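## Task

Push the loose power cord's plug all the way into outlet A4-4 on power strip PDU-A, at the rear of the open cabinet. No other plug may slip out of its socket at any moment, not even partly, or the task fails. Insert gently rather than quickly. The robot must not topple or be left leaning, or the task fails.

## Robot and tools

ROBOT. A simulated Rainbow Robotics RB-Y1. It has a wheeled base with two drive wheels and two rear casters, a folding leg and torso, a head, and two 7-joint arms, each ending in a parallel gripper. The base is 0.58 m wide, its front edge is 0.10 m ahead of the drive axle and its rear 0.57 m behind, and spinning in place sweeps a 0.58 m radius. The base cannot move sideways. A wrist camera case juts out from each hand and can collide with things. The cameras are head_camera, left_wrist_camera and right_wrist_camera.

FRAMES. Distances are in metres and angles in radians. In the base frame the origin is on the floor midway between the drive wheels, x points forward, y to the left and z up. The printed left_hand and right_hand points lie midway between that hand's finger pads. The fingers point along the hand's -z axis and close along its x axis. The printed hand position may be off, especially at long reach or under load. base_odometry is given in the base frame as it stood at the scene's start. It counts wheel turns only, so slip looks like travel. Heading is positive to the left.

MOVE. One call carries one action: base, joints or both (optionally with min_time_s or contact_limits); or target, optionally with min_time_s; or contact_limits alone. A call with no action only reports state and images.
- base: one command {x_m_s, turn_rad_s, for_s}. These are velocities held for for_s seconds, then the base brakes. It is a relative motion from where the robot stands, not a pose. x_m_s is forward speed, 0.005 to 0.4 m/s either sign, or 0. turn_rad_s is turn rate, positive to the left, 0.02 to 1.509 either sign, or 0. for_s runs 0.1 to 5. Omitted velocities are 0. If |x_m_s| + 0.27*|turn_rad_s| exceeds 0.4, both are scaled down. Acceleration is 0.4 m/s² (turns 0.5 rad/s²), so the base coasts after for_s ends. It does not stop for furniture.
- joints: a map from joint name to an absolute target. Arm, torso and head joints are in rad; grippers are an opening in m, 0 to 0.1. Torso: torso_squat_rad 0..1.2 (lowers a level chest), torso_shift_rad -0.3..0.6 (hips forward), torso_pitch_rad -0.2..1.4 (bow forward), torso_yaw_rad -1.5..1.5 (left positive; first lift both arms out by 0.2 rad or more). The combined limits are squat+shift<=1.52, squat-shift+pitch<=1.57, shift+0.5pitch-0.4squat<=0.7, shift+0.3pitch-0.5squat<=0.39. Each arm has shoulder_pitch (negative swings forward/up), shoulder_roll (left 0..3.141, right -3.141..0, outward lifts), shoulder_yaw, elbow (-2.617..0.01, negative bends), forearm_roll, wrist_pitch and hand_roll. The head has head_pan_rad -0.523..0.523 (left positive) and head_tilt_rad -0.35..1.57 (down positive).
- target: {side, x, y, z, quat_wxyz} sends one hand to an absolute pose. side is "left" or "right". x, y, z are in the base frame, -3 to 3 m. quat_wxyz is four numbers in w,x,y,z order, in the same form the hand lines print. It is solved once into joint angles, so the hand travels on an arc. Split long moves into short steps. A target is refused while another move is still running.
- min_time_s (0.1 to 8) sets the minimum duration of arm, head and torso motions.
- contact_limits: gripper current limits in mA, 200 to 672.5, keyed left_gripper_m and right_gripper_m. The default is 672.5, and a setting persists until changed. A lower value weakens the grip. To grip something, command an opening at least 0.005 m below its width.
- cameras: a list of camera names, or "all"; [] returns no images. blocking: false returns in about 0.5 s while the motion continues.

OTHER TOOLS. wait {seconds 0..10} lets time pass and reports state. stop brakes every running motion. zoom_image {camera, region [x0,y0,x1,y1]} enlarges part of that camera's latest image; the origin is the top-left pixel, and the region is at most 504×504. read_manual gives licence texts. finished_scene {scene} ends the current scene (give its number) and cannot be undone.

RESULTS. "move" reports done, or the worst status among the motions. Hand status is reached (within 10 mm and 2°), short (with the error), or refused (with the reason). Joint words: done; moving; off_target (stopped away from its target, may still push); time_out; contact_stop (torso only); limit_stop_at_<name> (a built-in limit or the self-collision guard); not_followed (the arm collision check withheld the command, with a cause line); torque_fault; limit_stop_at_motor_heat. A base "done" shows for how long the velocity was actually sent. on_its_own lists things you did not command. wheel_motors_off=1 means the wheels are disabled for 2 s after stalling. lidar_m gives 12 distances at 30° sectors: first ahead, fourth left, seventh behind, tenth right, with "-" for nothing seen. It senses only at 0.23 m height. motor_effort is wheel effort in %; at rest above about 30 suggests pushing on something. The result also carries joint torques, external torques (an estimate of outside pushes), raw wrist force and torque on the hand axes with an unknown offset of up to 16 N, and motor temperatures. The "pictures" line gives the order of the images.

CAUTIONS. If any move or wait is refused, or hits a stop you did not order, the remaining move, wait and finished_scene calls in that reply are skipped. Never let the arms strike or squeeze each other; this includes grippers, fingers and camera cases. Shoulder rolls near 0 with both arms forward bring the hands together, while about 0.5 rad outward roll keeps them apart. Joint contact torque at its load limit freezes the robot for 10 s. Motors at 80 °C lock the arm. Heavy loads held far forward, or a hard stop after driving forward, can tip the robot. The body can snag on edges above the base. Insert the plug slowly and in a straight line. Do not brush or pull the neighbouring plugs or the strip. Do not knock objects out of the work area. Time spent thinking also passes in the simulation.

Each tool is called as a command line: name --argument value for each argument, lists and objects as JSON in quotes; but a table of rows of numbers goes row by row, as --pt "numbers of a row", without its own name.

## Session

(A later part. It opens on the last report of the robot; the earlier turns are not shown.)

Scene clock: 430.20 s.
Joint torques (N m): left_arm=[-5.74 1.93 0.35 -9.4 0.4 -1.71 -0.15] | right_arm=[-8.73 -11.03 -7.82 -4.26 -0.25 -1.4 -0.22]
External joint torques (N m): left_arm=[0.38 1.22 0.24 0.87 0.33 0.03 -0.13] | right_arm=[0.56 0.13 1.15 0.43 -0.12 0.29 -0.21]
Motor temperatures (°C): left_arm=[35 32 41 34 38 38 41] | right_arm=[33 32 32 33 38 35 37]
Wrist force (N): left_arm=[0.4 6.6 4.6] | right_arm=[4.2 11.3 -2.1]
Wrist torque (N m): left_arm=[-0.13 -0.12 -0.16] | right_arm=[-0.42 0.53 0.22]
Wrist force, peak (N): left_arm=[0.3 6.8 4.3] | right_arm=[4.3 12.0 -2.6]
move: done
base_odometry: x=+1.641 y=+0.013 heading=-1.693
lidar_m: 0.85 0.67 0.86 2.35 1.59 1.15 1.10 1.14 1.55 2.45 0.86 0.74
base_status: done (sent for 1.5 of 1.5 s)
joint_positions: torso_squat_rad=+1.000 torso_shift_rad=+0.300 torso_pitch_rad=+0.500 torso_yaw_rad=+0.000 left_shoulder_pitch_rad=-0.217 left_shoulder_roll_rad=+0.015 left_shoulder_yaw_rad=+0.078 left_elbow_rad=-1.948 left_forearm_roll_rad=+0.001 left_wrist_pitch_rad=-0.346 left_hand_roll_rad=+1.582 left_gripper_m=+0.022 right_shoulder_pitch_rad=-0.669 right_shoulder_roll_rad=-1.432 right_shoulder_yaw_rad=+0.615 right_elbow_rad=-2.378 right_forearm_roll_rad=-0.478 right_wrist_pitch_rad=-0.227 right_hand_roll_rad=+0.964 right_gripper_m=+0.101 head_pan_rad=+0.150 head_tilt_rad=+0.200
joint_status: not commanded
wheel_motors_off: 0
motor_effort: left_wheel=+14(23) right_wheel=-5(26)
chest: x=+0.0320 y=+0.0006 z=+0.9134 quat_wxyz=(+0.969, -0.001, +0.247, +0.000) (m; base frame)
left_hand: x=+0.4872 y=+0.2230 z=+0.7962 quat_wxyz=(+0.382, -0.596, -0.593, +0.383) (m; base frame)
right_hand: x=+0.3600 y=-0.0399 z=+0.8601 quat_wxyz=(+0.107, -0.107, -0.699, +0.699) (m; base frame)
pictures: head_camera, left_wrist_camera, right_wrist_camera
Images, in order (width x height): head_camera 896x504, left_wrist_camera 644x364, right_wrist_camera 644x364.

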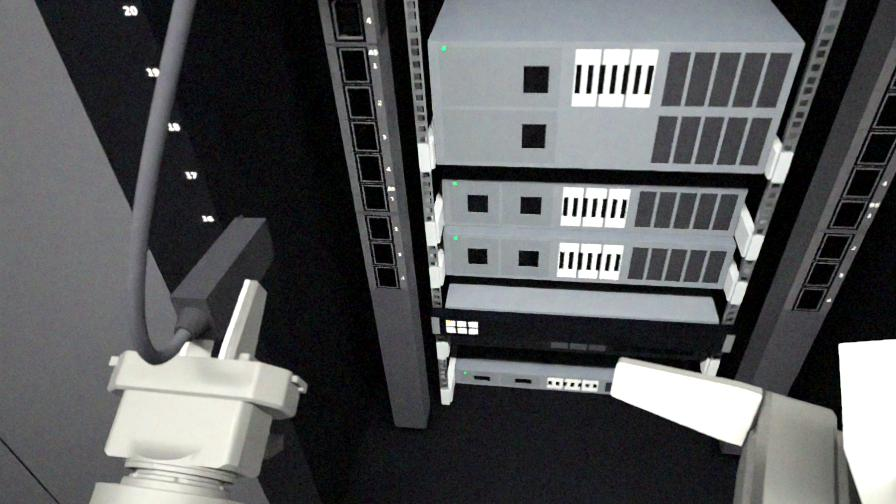

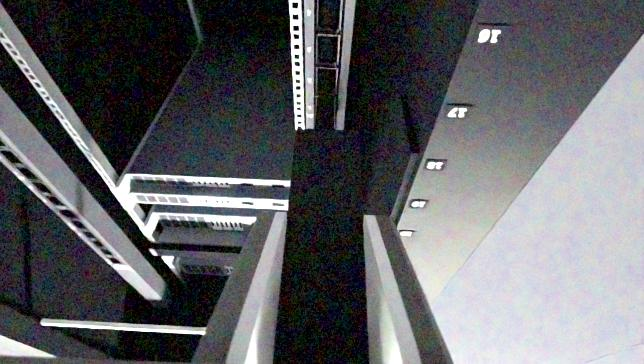

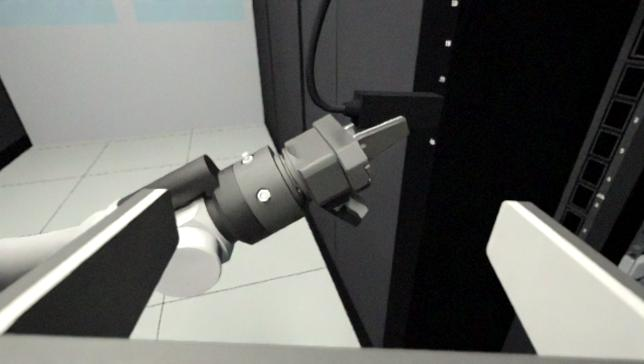

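move --target '{"side":"left","x":0.487,"y":0.18,"z":0.785,"quat_wxyz":[0.380,-0.596,-0.596,0.380]}' --min_time_s 3

Scene clock: 440.00 s.
Joint torques (N m): left_arm=[-7.95 -2.31 -2.07 -8.96 0.02 -2.32 -0.25] | right_arm=[-8.78 -10.91 -7.51 -4.26 -0.28 -1.56 -0.23]
External joint torques (N m): left_arm=[-1.48 -1.62 -1.65 1.26 0.15 -0.64 -0.23] | right_arm=[0.51 0.24 1.46 0.43 -0.14 0.13 -0.22]
Motor temperatures (°C): left_arm=[35 32 40 34 38 37 40] | right_arm=[33 32 32 33 38 35 37]
Wrist force (N): left_arm=[0.3 6.7 4.5] | right_arm=[4.1 11.6 -1.9]
Wrist torque (N m): left_arm=[-0.14 -0.13 -0.13] | right_arm=[-0.44 0.46 0.23]
Wrist force, peak (N): left_arm=[0.4 6.9 4.6] | right_arm=[3.9 12.3 -2.0]
move: done
base_odometry: x=+1.641 y=+0.013 heading=-1.693
lidar_m: 0.86 0.66 0.86 2.35 1.57 1.15 1.09 1.13 1.55 2.45 0.87 0.73
base_status: not commanded
joint_positions: torso_squat_rad=+1.000 torso_shift_rad=+0.300 torso_pitch_rad=+0.500 torso_yaw_rad=+0.000 left_shoulder_pitch_rad=-0.231 left_shoulder_roll_rad=+0.000 left_shoulder_yaw_rad=-0.043 left_elbow_rad=-1.884 left_forearm_roll_rad=+0.177 left_wrist_pitch_rad=-0.411 left_hand_roll_rad=+1.323 left_gripper_m=+0.022 right_shoulder_pitch_rad=-0.669 right_shoulder_roll_rad=-1.432 right_shoulder_yaw_rad=+0.615 right_elbow_rad=-2.378 right_forearm_roll_rad=-0.478 right_wrist_pitch_rad=-0.227 right_hand_roll_rad=+0.964 right_gripper_m=+0.101 head_pan_rad=+0.150 head_tilt_rad=+0.200
joint_status: all done
wheel_motors_off: 0
motor_effort: left_wheel=+14(14) right_wheel=-6(6)
chest: x=+0.0320 y=+0.0006 z=+0.9134 quat_wxyz=(+0.969, -0.001, +0.247, +0.000) (m; base frame)
left_hand: x=+0.4871 y=+0.1806 z=+0.7844 quat_wxyz=(+0.385, -0.599, -0.593, +0.376) (m; base frame)
left_hand_status: reached (checked arc, planned for 3.0 s): 1 mm and 0.9 deg off.
right_hand: x=+0.3600 y=-0.0399 z=+0.8601 quat_wxyz=(+0.107, -0.107, -0.699, +0.699) (m; base frame)
pictures: head_camera, left_wrist_camera, right_wrist_camera
Images, in order (width x height): head_camera 896x504, left_wrist_camera 644x364, right_wrist_camera 644x364.

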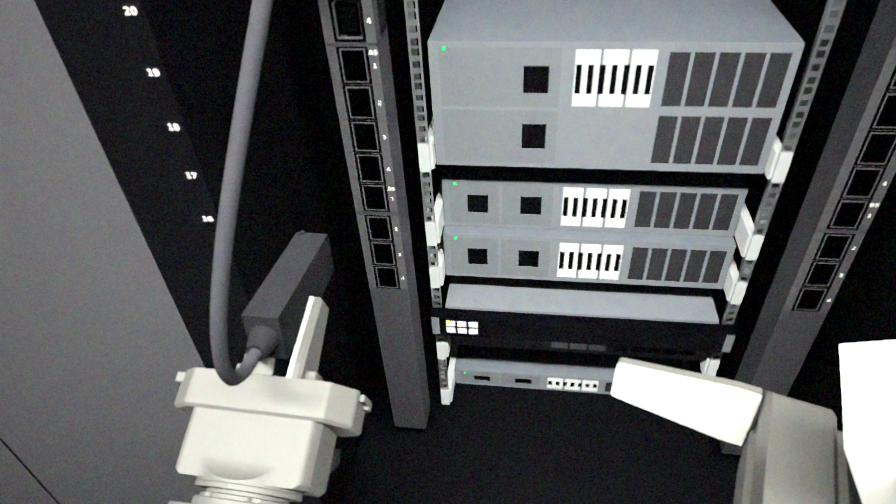

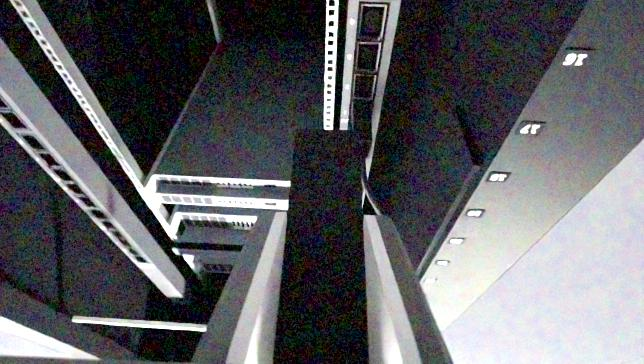

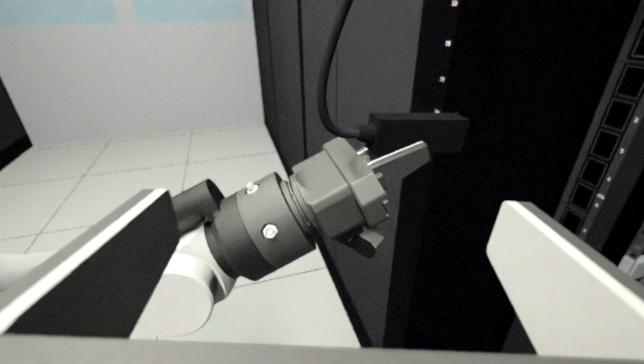

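move --base '{"x_m_s": 0.06, "for_s": 2.2}'

Scene clock: 444.47 s.
Joint torques (N m): left_arm=[-6.68 -2.07 -1.94 -9.41 0.02 -2.16 -0.28] | right_arm=[-8.64 -10.77 -7.67 -4.41 -0.32 -1.47 -0.31]
External joint torques (N m): left_arm=[-0.21 -1.38 -1.52 0.8 0.15 -0.49 -0.27] | right_arm=[0.65 0.38 1.3 0.28 -0.18 0.21 -0.3]
Motor temperatures (°C): left_arm=[34 32 39 34 38 37 40] | right_arm=[33 32 32 33 38 35 37]
Wrist force (N): left_arm=[0.5 7.5 5.4] | right_arm=[4.3 11.4 -2.0]
Wrist torque (N m): left_arm=[-0.26 -0.12 -0.13] | right_arm=[-0.40 0.50 0.23]
Wrist force, peak (N): left_arm=[0.6 7.9 5.0] | right_arm=[4.5 11.8 -2.6]
move: done
base_odometry: x=+1.624 y=-0.118 heading=-1.693
lidar_m: 0.72 0.54 0.67 1.86 1.76 1.30 1.23 1.26 1.74 1.92 0.68 0.64
base_status: done (sent for 2.2 of 2.2 s)
joint_positions: torso_squat_rad=+1.000 torso_shift_rad=+0.300 torso_pitch_rad=+0.500 torso_yaw_rad=+0.000 left_shoulder_pitch_rad=-0.231 left_shoulder_roll_rad=+0.000 left_shoulder_yaw_rad=-0.043 left_elbow_rad=-1.884 left_forearm_roll_rad=+0.177 left_wrist_pitch_rad=-0.411 left_hand_roll_rad=+1.323 left_gripper_m=+0.022 right_shoulder_pitch_rad=-0.669 right_shoulder_roll_rad=-1.432 right_shoulder_yaw_rad=+0.615 right_elbow_rad=-2.378 right_forearm_roll_rad=-0.478 right_wrist_pitch_rad=-0.227 right_hand_roll_rad=+0.964 right_gripper_m=+0.101 head_pan_rad=+0.150 head_tilt_rad=+0.200
joint_status: not commanded
wheel_motors_off: 0
motor_effort: left_wheel=-1(37) right_wheel=+1(16)
chest: x=+0.0321 y=+0.0006 z=+0.9134 quat_wxyz=(+0.969, -0.001, +0.247, +0.000) (m; base frame)
left_hand: x=+0.4872 y=+0.1806 z=+0.7842 quat_wxyz=(+0.385, -0.599, -0.593, +0.376) (m; base frame)
right_hand: x=+0.3601 y=-0.0399 z=+0.8600 quat_wxyz=(+0.107, -0.107, -0.699, +0.699) (m; base frame)
pictures: head_camera, left_wrist_camera, right_wrist_camera
Images, in order (width x height): head_camera 896x504, left_wrist_camera 644x364, right_wrist_camera 644x364.

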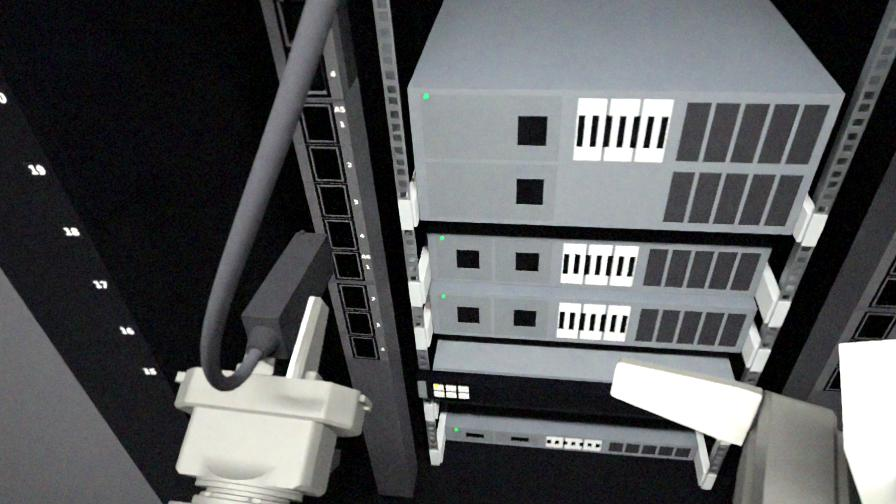

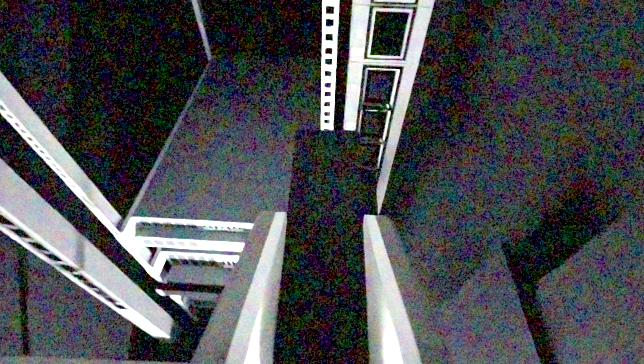

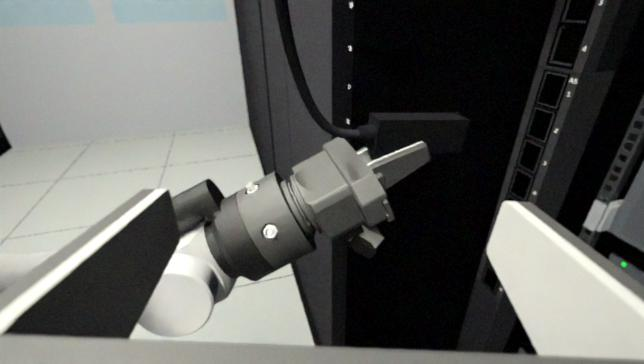

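move --base '{"x_m_s": 0.06, "for_s": 1.7}' --cameras '["head_camera"]'

move --base '{"x_m_s": 0.06, "for_s": 1.3}'

Scene clock: 451.23 s.
Joint torques (N m): left_arm=[-6.78 -2.41 -2.08 -9.47 0.1 -2.02 -0.36] | right_arm=[-8.61 -10.88 -7.7 -4.36 -0.27 -1.46 -0.31]
External joint torques (N m): left_arm=[-0.31 -1.71 -1.66 0.74 0.23 -0.34 -0.35] | right_arm=[0.68 0.27 1.27 0.34 -0.13 0.23 -0.3]
Motor temperatures (°C): left_arm=[34 32 39 34 38 37 40] | right_arm=[33 32 32 33 38 35 37]
Wrist force (N): left_arm=[0.6 7.7 5.0] | right_arm=[3.8 11.6 -2.4]
Wrist torque (N m): left_arm=[-0.30 -0.10 -0.13] | right_arm=[-0.43 0.46 0.24]
Wrist force, peak (N): left_arm=[0.7 7.9 5.1] | right_arm=[4.7 11.9 -2.2]
move: done
base_odometry: x=+1.612 y=-0.220 heading=-1.693
lidar_m: 0.71 0.46 0.53 1.48 1.91 1.40 1.33 1.38 1.89 1.53 0.56 0.58
base_status: done (sent for 1.7 of 1.7 s)
joint_positions: torso_squat_rad=+1.000 torso_shift_rad=+0.300 torso_pitch_rad=+0.500 torso_yaw_rad=+0.000 left_shoulder_pitch_rad=-0.231 left_shoulder_roll_rad=+0.000 left_shoulder_yaw_rad=-0.043 left_elbow_rad=-1.884 left_forearm_roll_rad=+0.177 left_wrist_pitch_rad=-0.411 left_hand_roll_rad=+1.323 left_gripper_m=+0.022 right_shoulder_pitch_rad=-0.669 right_shoulder_roll_rad=-1.432 right_shoulder_yaw_rad=+0.615 right_elbow_rad=-2.378 right_forearm_roll_rad=-0.478 right_wrist_pitch_rad=-0.227 right_hand_roll_rad=+0.964 right_gripper_m=+0.101 head_pan_rad=+0.150 head_tilt_rad=+0.200
joint_status: not commanded
wheel_motors_off: 0
motor_effort: left_wheel=-2(16) right_wheel=+1(25)
chest: x=+0.0321 y=+0.0006 z=+0.9134 quat_wxyz=(+0.969, -0.001, +0.247, +0.000) (m; base frame)
left_hand: x=+0.4872 y=+0.1805 z=+0.7842 quat_wxyz=(+0.385, -0.599, -0.593, +0.376) (m; base frame)
right_hand: x=+0.3601 y=-0.0399 z=+0.8600 quat_wxyz=(+0.107, -0.107, -0.699, +0.699) (m; base frame)
pictures: head_camera
Images, in order (width x height): head_camera 896x504.

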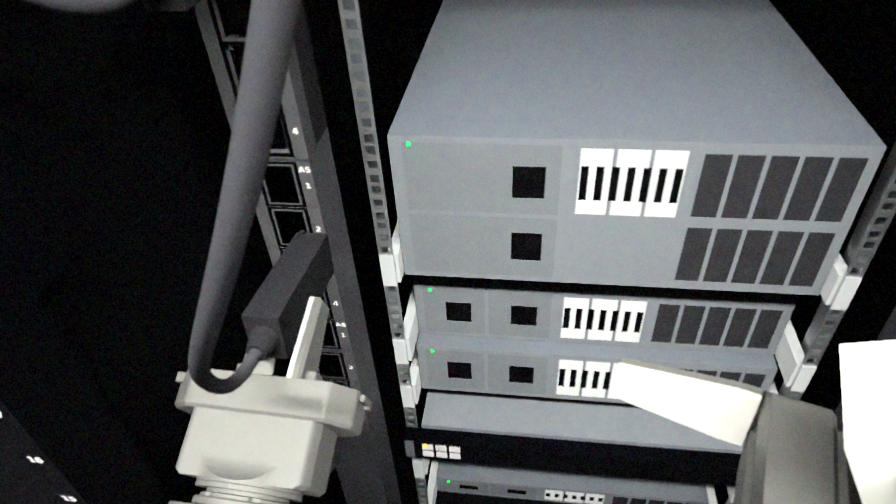

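Scene clock: 453.17 s.
Joint torques (N m): left_arm=[-6.42 -2.06 -1.59 -9.64 0.03 -1.97 -0.27] | right_arm=[-8.55 -10.91 -7.57 -4.4 -0.24 -1.51 -0.32]
External joint torques (N m): left_arm=[0.05 -1.37 -1.17 0.58 0.16 -0.29 -0.26] | right_arm=[0.73 0.24 1.39 0.3 -0.11 0.17 -0.31]
Motor temperatures (°C): left_arm=[34 32 39 34 38 36 40] | right_arm=[33 32 32 33 38 35 37]
Wrist force (N): left_arm=[0.4 7.6 5.2] | right_arm=[4.2 11.4 -1.6]
Wrist torque (N m): left_arm=[-0.29 -0.11 -0.14] | right_arm=[-0.45 0.51 0.22]
Wrist force, peak (N): left_arm=[0.7 7.8 5.4] | right_arm=[4.6 11.8 -2.2]
move: done
base_odometry: x=+1.602 y=-0.297 heading=-1.693
lidar_m: 0.63 0.40 0.43 1.17 2.03 1.48 1.40 1.46 1.99 1.21 0.50 0.61
base_status: done (sent for 1.3 of 1.3 s)
joint_positions: torso_squat_rad=+1.000 torso_shift_rad=+0.300 torso_pitch_rad=+0.500 torso_yaw_rad=+0.000 left_shoulder_pitch_rad=-0.231 left_shoulder_roll_rad=+0.000 left_shoulder_yaw_rad=-0.043 left_elbow_rad=-1.884 left_forearm_roll_rad=+0.177 left_wrist_pitch_rad=-0.411 left_hand_roll_rad=+1.323 left_gripper_m=+0.022 right_shoulder_pitch_rad=-0.669 right_shoulder_roll_rad=-1.432 right_shoulder_yaw_rad=+0.615 right_elbow_rad=-2.378 right_forearm_roll_rad=-0.478 right_wrist_pitch_rad=-0.227 right_hand_roll_rad=+0.964 right_gripper_m=+0.101 head_pan_rad=+0.150 head_tilt_rad=+0.200
joint_status: not commanded
wheel_motors_off: 0
motor_effort: left_wheel=-1(17) right_wheel=+0(26)
chest: x=+0.0321 y=+0.0006 z=+0.9134 quat_wxyz=(+0.969, -0.001, +0.247, +0.000) (m; base frame)
left_hand: x=+0.4872 y=+0.1805 z=+0.7842 quat_wxyz=(+0.385, -0.599, -0.593, +0.376) (m; base frame)
right_hand: x=+0.3601 y=-0.0399 z=+0.8600 quat_wxyz=(+0.107, -0.107, -0.699, +0.699) (m; base frame)
pictures: head_camera, left_wrist_camera, right_wrist_camera
Images, in order (width x height): head_camera 896x504, left_wrist_camera 644x364, right_wrist_camera 644x364.

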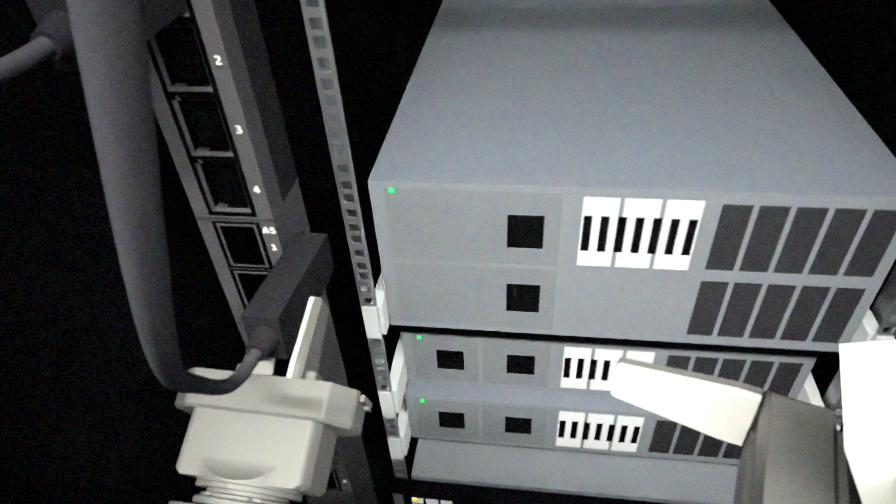

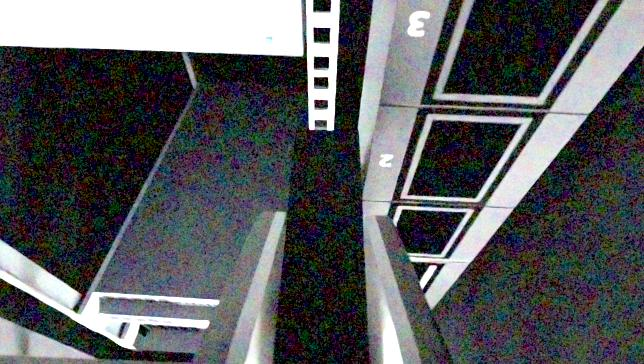

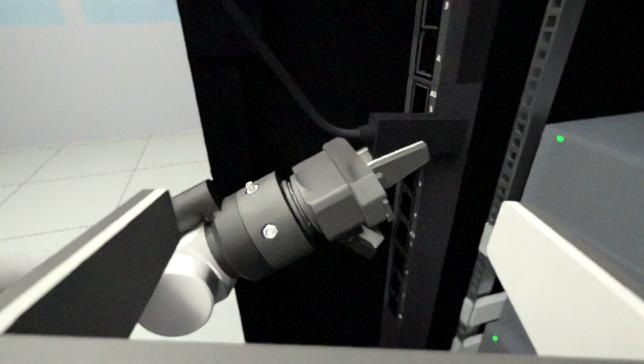

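move --target '{"side":"left","x":0.487,"y":0.222,"z":0.79,"quat_wxyz":[0.380,-0.596,-0.596,0.380]}' --min_time_s 3

zoom_image --camera "head_camera" --region '[20, 60, 340, 380]'

zoom_image --camera "right_wrist_camera" --region '[280, 0, 560, 280]'

zoom_image --camera "left_wrist_camera" --region '[200, 0, 560, 360]'

Scene clock: 464.83 s.
Joint torques (N m): left_arm=[-8.6 3.03 32.86 -7.79 6.16 -1.35 -0.56] | right_arm=[-8.56 -10.95 -7.6 -4.31 -0.3 -1.4 -0.32]
External joint torques (N m): left_arm=[-2.52 2.13 32.31 2.45 6.24 0.35 -0.55] | right_arm=[0.75 0.19 1.37 0.39 -0.16 0.29 -0.31]
Motor temperatures (°C): left_arm=[34 32 39 34 39 36 40] | right_arm=[33 32 32 33 38 35 37]
Wrist force (N): left_arm=[-60.5 -10.0 56.6] | right_arm=[4.1 11.4 -2.7]
Wrist torque (N m): left_arm=[-0.41 3.44 0.77] | right_arm=[-0.43 0.52 0.24]
Wrist force, peak (N): left_arm=[-98.3 -16.9 102.8] | right_arm=[4.2 12.1 -2.7]
move: short
base_odometry: x=+1.602 y=-0.297 heading=-1.694
lidar_m: 0.63 0.41 0.43 1.16 2.03 1.48 1.40 1.46 2.00 1.22 0.50 0.62
base_status: not commanded
joint_positions: torso_squat_rad=+1.000 torso_shift_rad=+0.299 torso_pitch_rad=+0.499 torso_yaw_rad=-0.001 left_shoulder_pitch_rad=-0.214 left_shoulder_roll_rad=+0.076 left_shoulder_yaw_rad=-0.001 left_elbow_rad=-1.916 left_forearm_roll_rad=+0.216 left_wrist_pitch_rad=-0.391 left_hand_roll_rad=+1.386 left_gripper_m=+0.035 right_shoulder_pitch_rad=-0.669 right_shoulder_roll_rad=-1.432 right_shoulder_yaw_rad=+0.615 right_elbow_rad=-2.378 right_forearm_roll_rad=-0.478 right_wrist_pitch_rad=-0.227 right_hand_roll_rad=+0.964 right_gripper_m=+0.101 head_pan_rad=+0.150 head_tilt_rad=+0.200
joint_status: left_shoulder_yaw_rad time_out (moved +0.042 of +0.068); the others done
wheel_motors_off: 0
on_its_own: left_shoulder_yaw_rad is held at +0.007, not at your +0.024, since a time_out
motor_effort: left_wheel=-2(11) right_wheel=+30(39)
chest: x=+0.0315 y=+0.0001 z=+0.9135 quat_wxyz=(+0.969, +0.000, +0.247, +0.000) (m; base frame)
left_hand: x=+0.4856 y=+0.2095 z=+0.7890 quat_wxyz=(+0.384, -0.603, -0.588, +0.378) (m; base frame)
left_hand_status: short (checked arc, planned for 3.0 s): time_out, 13 mm and 1.4 deg off.
right_hand: x=+0.3595 y=-0.0408 z=+0.8604 quat_wxyz=(+0.107, -0.108, -0.699, +0.699) (m; base frame)
pictures: head_camera, left_wrist_camera, right_wrist_camera
Images, in order (width x height): head_camera 896x504, left_wrist_camera 644x364, right_wrist_camera 644x364.

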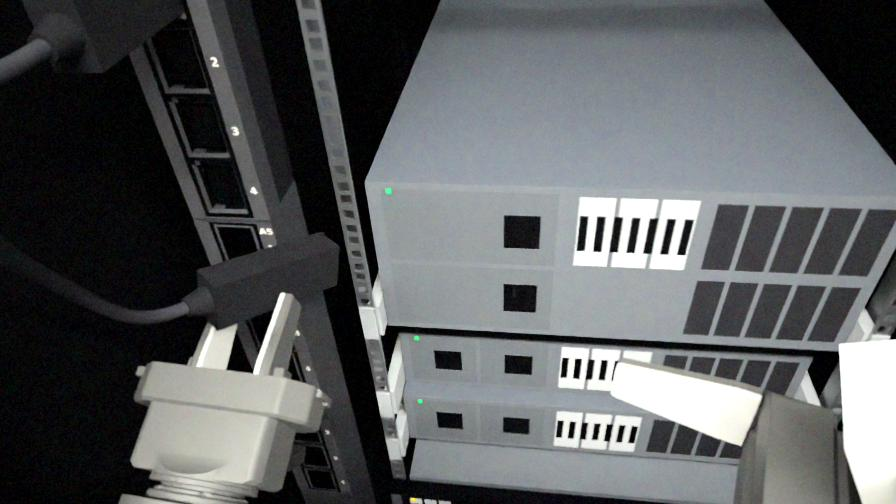

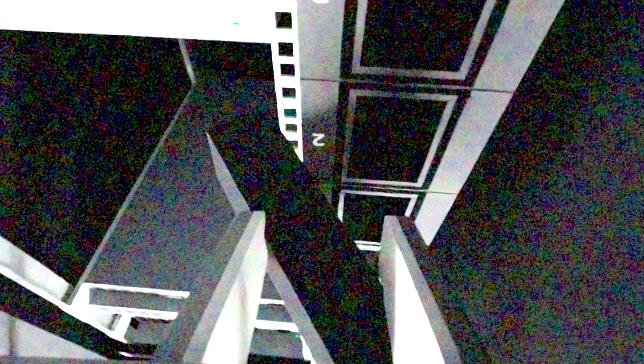

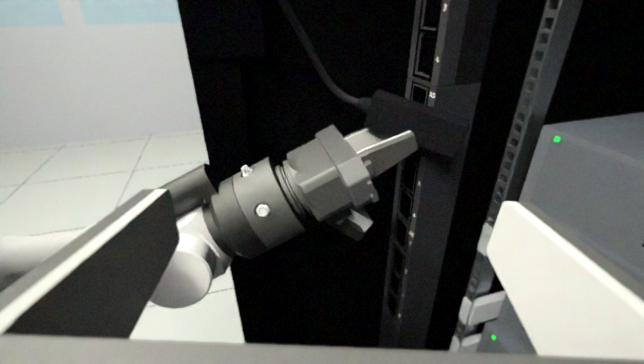

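Scaled by 1.575 from the camera's 896x504 image, which has a finer 1280x720 frame.

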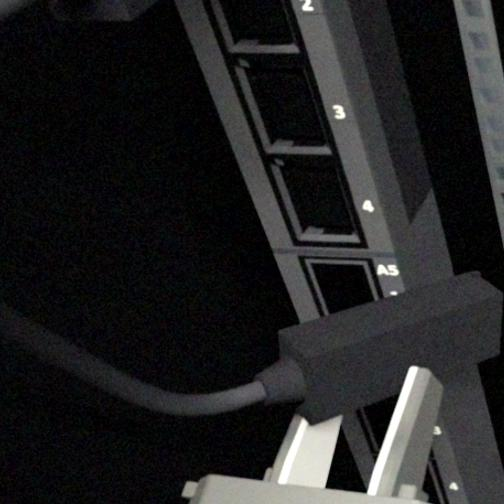

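Scaled by 1.800 from the camera's 644x364 image, which has a finer 1265x715 frame.

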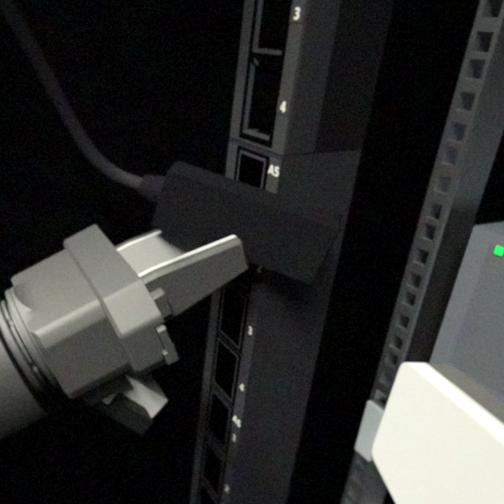

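Scaled by 1.400 from the camera's 644x364 image, which has a finer 1265x715 frame.

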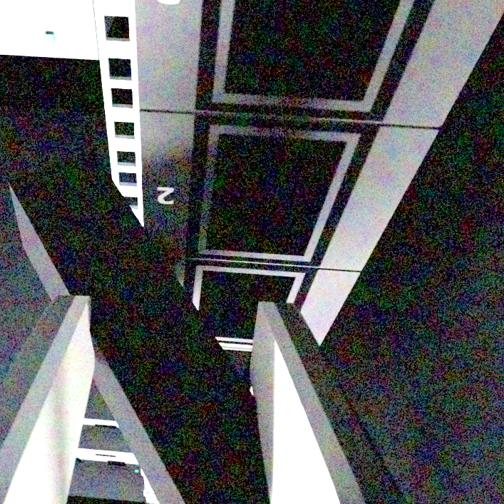

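move --target '{"side":"left","x":0.487,"y":0.185,"z":0.79,"quat_wxyz":[0.380,-0.596,-0.596,0.380]}' --min_time_s 2

zoom_image --camera "head_camera" --region '[20, 60, 340, 380]'

zoom_image --camera "right_wrist_camera" --region '[280, 0, 560, 280]'

Scene clock: 473.33 s.
Joint torques (N m): left_arm=[-7.88 -1.82 -1.98 -9.09 -0.38 -2.19 -0.31] | right_arm=[-8.73 -11.05 -7.76 -4.4 -0.29 -1.41 -0.26]
External joint torques (N m): left_arm=[-1.44 -1.22 -1.59 1.14 -0.23 -0.53 -0.3] | right_arm=[0.57 0.1 1.21 0.29 -0.15 0.28 -0.25]
Motor temperatures (°C): left_arm=[34 32 39 34 39 36 40] | right_arm=[33 32 32 33 38 35 37]
Wrist force (N): left_arm=[1.9 8.1 5.3] | right_arm=[4.4 11.6 -2.0]
Wrist torque (N m): left_arm=[-0.34 0.05 -0.12] | right_arm=[-0.45 0.52 0.21]
Wrist force, peak (N): left_arm=[-60.3 -10.4 57.5] | right_arm=[4.4 12.0 -2.3]
move: done
base_odometry: x=+1.602 y=-0.297 heading=-1.693
lidar_m: 0.64 0.40 0.42 1.17 2.04 1.48 1.41 1.46 1.99 1.22 0.50 0.61
base_status: not commanded
joint_positions: torso_squat_rad=+1.000 torso_shift_rad=+0.300 torso_pitch_rad=+0.500 torso_yaw_rad=+0.000 left_shoulder_pitch_rad=-0.229 left_shoulder_roll_rad=+0.000 left_shoulder_yaw_rad=-0.038 left_elbow_rad=-1.904 left_forearm_roll_rad=+0.211 left_wrist_pitch_rad=-0.396 left_hand_roll_rad=+1.293 left_gripper_m=+0.026 right_shoulder_pitch_rad=-0.669 right_shoulder_roll_rad=-1.432 right_shoulder_yaw_rad=+0.615 right_elbow_rad=-2.378 right_forearm_roll_rad=-0.478 right_wrist_pitch_rad=-0.227 right_hand_roll_rad=+0.964 right_gripper_m=+0.101 head_pan_rad=+0.150 head_tilt_rad=+0.200
joint_status: all done
wheel_motors_off: 0
on_its_own: left_gripper_m moved -0.010 toward your old target +0.005
motor_effort: left_wheel=-1(2) right_wheel=+5(31)
chest: x=+0.0320 y=+0.0006 z=+0.9134 quat_wxyz=(+0.969, -0.001, +0.247, +0.000) (m; base frame)
left_hand: x=+0.4871 y=+0.1861 z=+0.7892 quat_wxyz=(+0.380, -0.596, -0.596, +0.381) (m; base frame)
left_hand_status: reached (checked arc, planned for 2.0 s): 1 mm and 0.1 deg off.
right_hand: x=+0.3600 y=-0.0400 z=+0.8601 quat_wxyz=(+0.107, -0.107, -0.699, +0.699) (m; base frame)
pictures: head_camera, left_wrist_camera, right_wrist_camera
Images, in order (width x height): head_camera 896x504, left_wrist_camera 644x364, right_wrist_camera 644x364.

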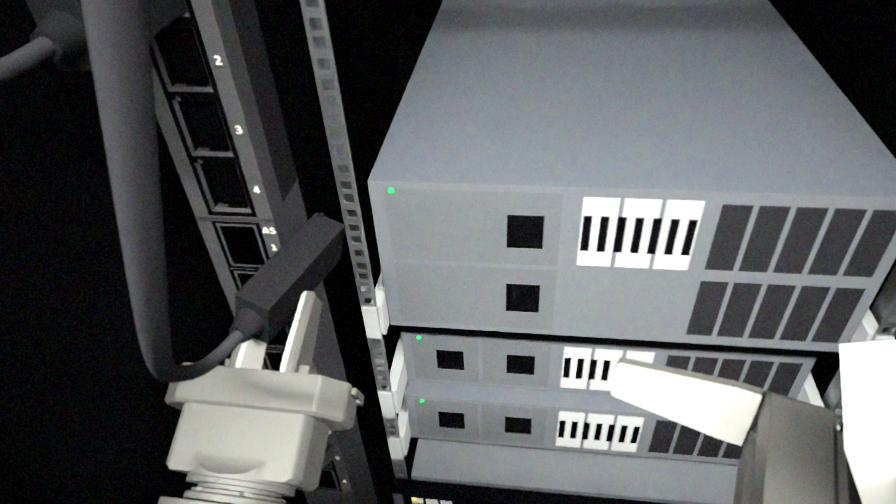

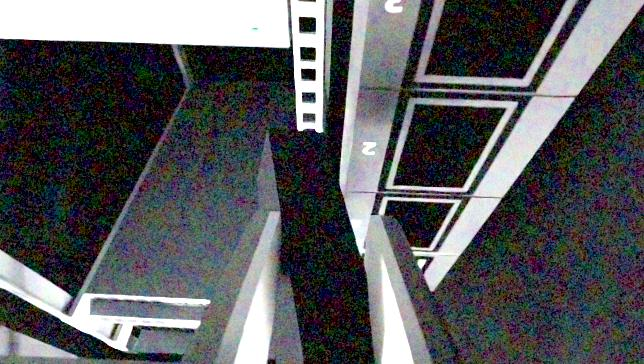

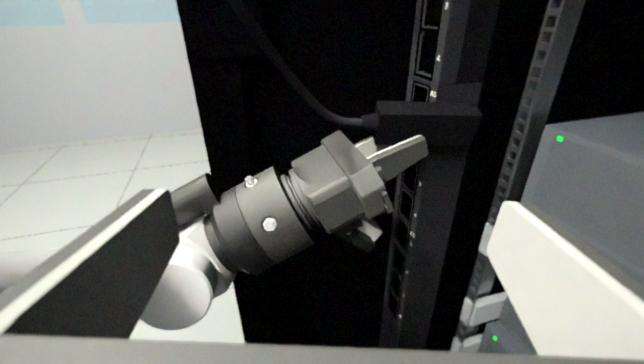

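Scaled by 1.575 from the camera's 896x504 image, which has a finer 1280x720 frame.

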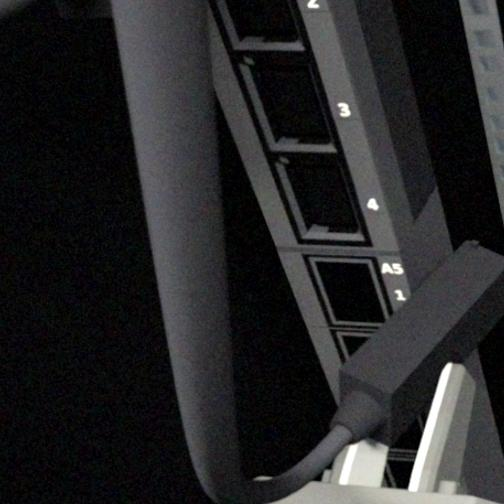

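Scaled by 1.800 from the camera's 644x364 image, which has a finer 1265x715 frame.

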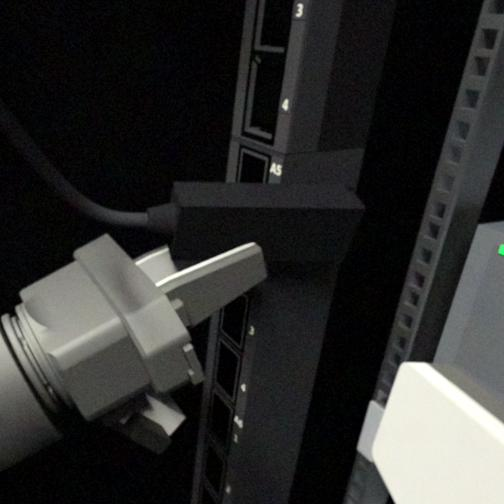

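move --base '{"x_m_s": -0.05, "for_s": 1.2}'

move --target '{"side":"left","x":0.482,"y":0.19,"z":0.79,"quat_wxyz":[0.3454,-0.5418,-0.6457,0.4117]}' --min_time_s 2

zoom_image --camera "head_camera" --region '[60, 60, 380, 380]'

zoom_image --camera "left_wrist_camera" --region '[160, 0, 520, 360]'

Scene clock: 490.07 s.
Joint torques (N m): left_arm=[-7.37 -1.71 -2 -9.68 -0.28 -2.23 -0.22] | right_arm=[-8.84 -10.85 -7.71 -4.35 -0.28 -1.44 -0.24]
External joint torques (N m): left_arm=[-0.92 -1.12 -1.61 0.55 -0.12 -0.57 -0.21] | right_arm=[0.45 0.3 1.26 0.35 -0.14 0.25 -0.23]
Motor temperatures (°C): left_arm=[34 32 38 34 39 36 40] | right_arm=[33 32 32 33 38 35 37]
Wrist force (N): left_arm=[2.0 8.1 5.3] | right_arm=[4.2 11.8 -2.1]
Wrist torque (N m): left_arm=[-0.35 0.06 -0.13] | right_arm=[-0.44 0.50 0.20]
Wrist force, peak (N): left_arm=[2.0 8.6 5.0] | right_arm=[4.5 12.1 -2.1]
move: done
base_odometry: x=+1.610 y=-0.238 heading=-1.693
lidar_m: 0.70 0.45 0.51 1.40 1.95 1.41 1.35 1.39 1.92 1.43 0.54 0.58
base_status: done (sent for 1.2 of 1.2 s)
joint_positions: torso_squat_rad=+1.000 torso_shift_rad=+0.300 torso_pitch_rad=+0.500 torso_yaw_rad=+0.000 left_shoulder_pitch_rad=-0.229 left_shoulder_roll_rad=+0.000 left_shoulder_yaw_rad=-0.038 left_elbow_rad=-1.904 left_forearm_roll_rad=+0.211 left_wrist_pitch_rad=-0.397 left_hand_roll_rad=+1.293 left_gripper_m=+0.026 right_shoulder_pitch_rad=-0.669 right_shoulder_roll_rad=-1.432 right_shoulder_yaw_rad=+0.615 right_elbow_rad=-2.378 right_forearm_roll_rad=-0.478 right_wrist_pitch_rad=-0.227 right_hand_roll_rad=+0.964 right_gripper_m=+0.101 head_pan_rad=+0.150 head_tilt_rad=+0.200
joint_status: not commanded
wheel_motors_off: 0
motor_effort: left_wheel=+3(18) right_wheel=-2(21)
chest: x=+0.0321 y=+0.0006 z=+0.9134 quat_wxyz=(+0.969, -0.001, +0.247, +0.000) (m; base frame)
left_hand: x=+0.4872 y=+0.1861 z=+0.7891 quat_wxyz=(+0.380, -0.596, -0.596, +0.381) (m; base frame)
right_hand: x=+0.3601 y=-0.0400 z=+0.8600 quat_wxyz=(+0.107, -0.107, -0.699, +0.699) (m; base frame)
pictures: head_camera, left_wrist_camera, right_wrist_camera
Images, in order (width x height): head_camera 896x504, left_wrist_camera 644x364, right_wrist_camera 644x364.

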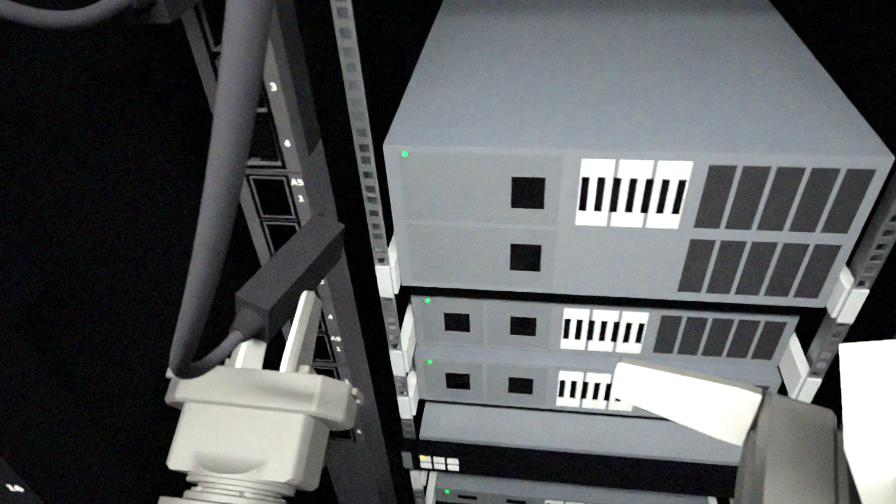

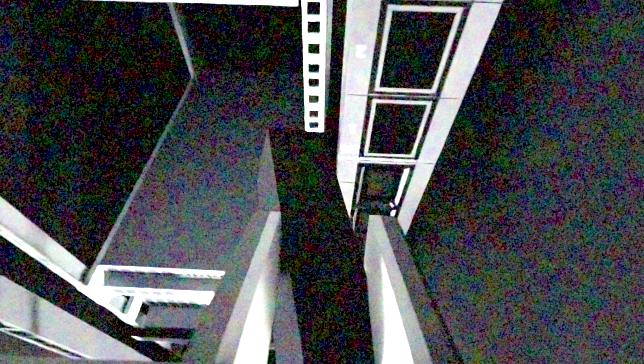

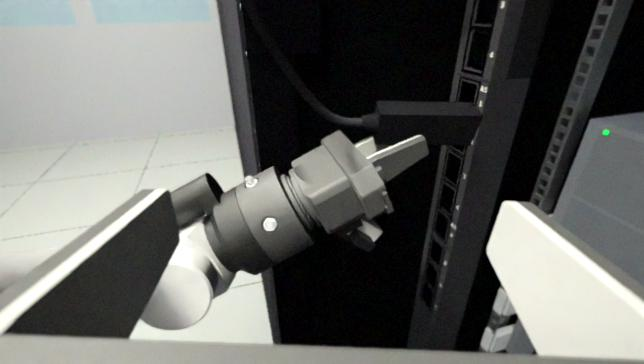

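Scene clock: 492.40 s.
Joint torques (N m): left_arm=[-7.87 -2.42 -2.48 -9.05 -0.73 -1.69 -0.24] | right_arm=[-8.81 -11 -7.64 -4.35 -0.37 -1.5 -0.27]
External joint torques (N m): left_arm=[-1.32 -1.17 -1.9 1.03 -0.09 -0.5 -0.23] | right_arm=[0.48 0.15 1.33 0.35 -0.23 0.19 -0.26]
Motor temperatures (°C): left_arm=[34 32 38 34 39 36 40] | right_arm=[33 32 32 33 38 35 37]
Wrist force (N): left_arm=[1.8 8.0 5.2] | right_arm=[3.8 11.4 -2.0]
Wrist torque (N m): left_arm=[-0.34 0.03 -0.12] | right_arm=[-0.42 0.45 0.24]
Wrist force, peak (N): left_arm=[2.1 8.1 5.4] | right_arm=[4.5 12.0 -2.9]
move: done
base_odometry: x=+1.610 y=-0.238 heading=-1.693
lidar_m: 0.69 0.45 0.51 1.40 1.94 1.41 1.35 1.40 1.91 1.44 0.54 0.58
base_status: not commanded
joint_positions: torso_squat_rad=+1.000 torso_shift_rad=+0.300 torso_pitch_rad=+0.500 torso_yaw_rad=+0.000 left_shoulder_pitch_rad=-0.240 left_shoulder_roll_rad=+0.000 left_shoulder_yaw_rad=-0.138 left_elbow_rad=-1.885 left_forearm_roll_rad=+0.634 left_wrist_pitch_rad=-0.528 left_hand_roll_rad=+0.773 left_gripper_m=+0.026 right_shoulder_pitch_rad=-0.669 right_shoulder_roll_rad=-1.432 right_shoulder_yaw_rad=+0.615 right_elbow_rad=-2.378 right_forearm_roll_rad=-0.478 right_wrist_pitch_rad=-0.227 right_hand_roll_rad=+0.964 right_gripper_m=+0.101 head_pan_rad=+0.150 head_tilt_rad=+0.200
joint_status: all done
wheel_motors_off: 0
motor_effort: left_wheel=+3(3) right_wheel=-2(2)
chest: x=+0.0321 y=+0.0006 z=+0.9134 quat_wxyz=(+0.969, -0.001, +0.247, +0.000) (m; base frame)
left_hand: x=+0.4821 y=+0.1903 z=+0.7890 quat_wxyz=(+0.348, -0.545, -0.644, +0.408) (m; base frame)
left_hand_status: reached (checked arc, planned for 2.0 s): 1 mm and 0.7 deg off.
right_hand: x=+0.3601 y=-0.0400 z=+0.8600 quat_wxyz=(+0.107, -0.107, -0.699, +0.699) (m; base frame)
pictures: head_camera, left_wrist_camera, right_wrist_camera
Images, in order (width x height): head_camera 896x504, left_wrist_camera 644x364, right_wrist_camera 644x364.

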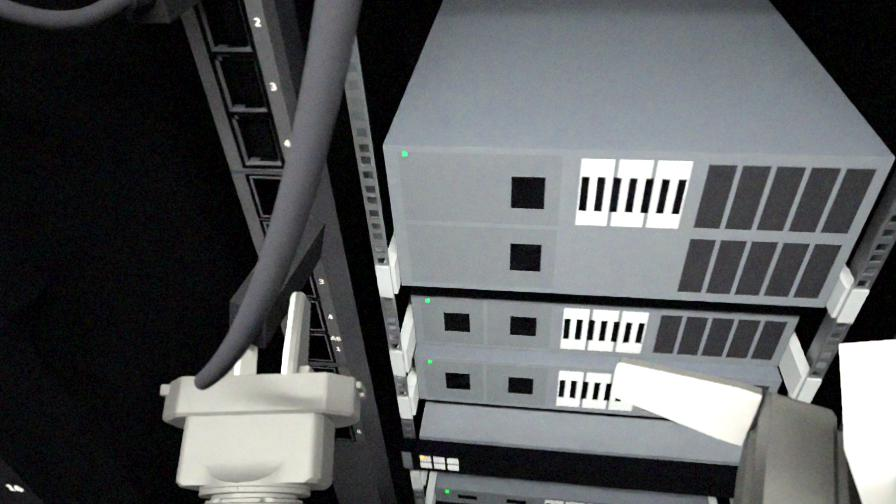

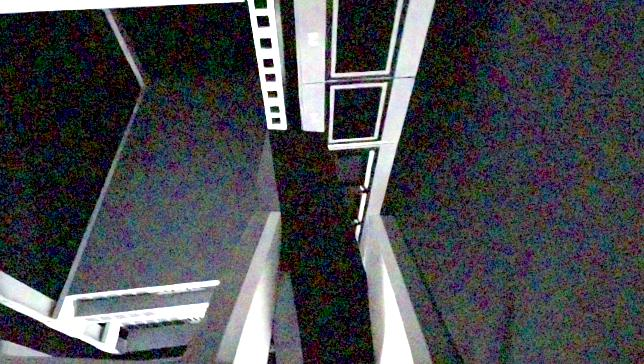

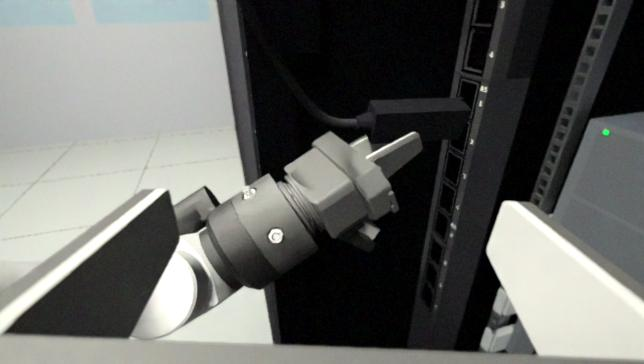

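Scaled by 1.575 from the camera's 896x504 image, which has a finer 1280x720 frame.

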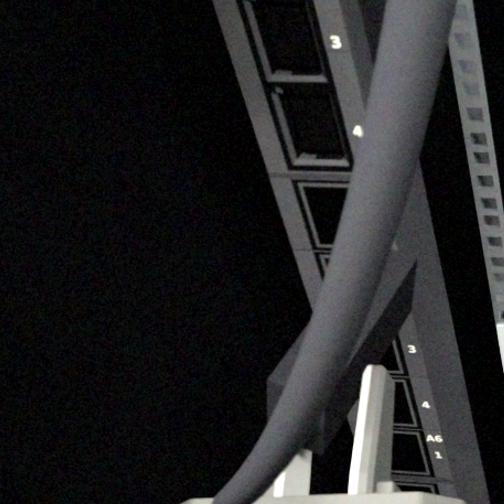

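Scaled by 1.400 from the camera's 644x364 image, which has a finer 1265x715 frame.

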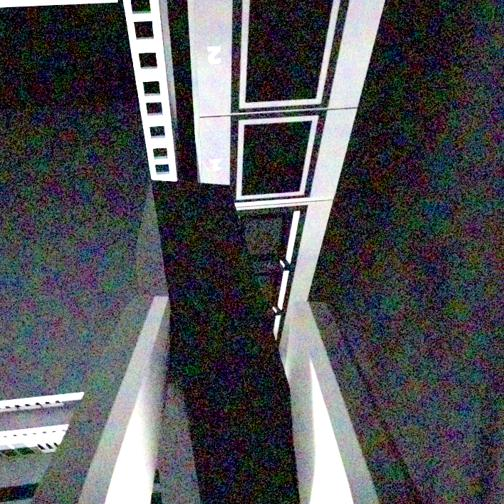

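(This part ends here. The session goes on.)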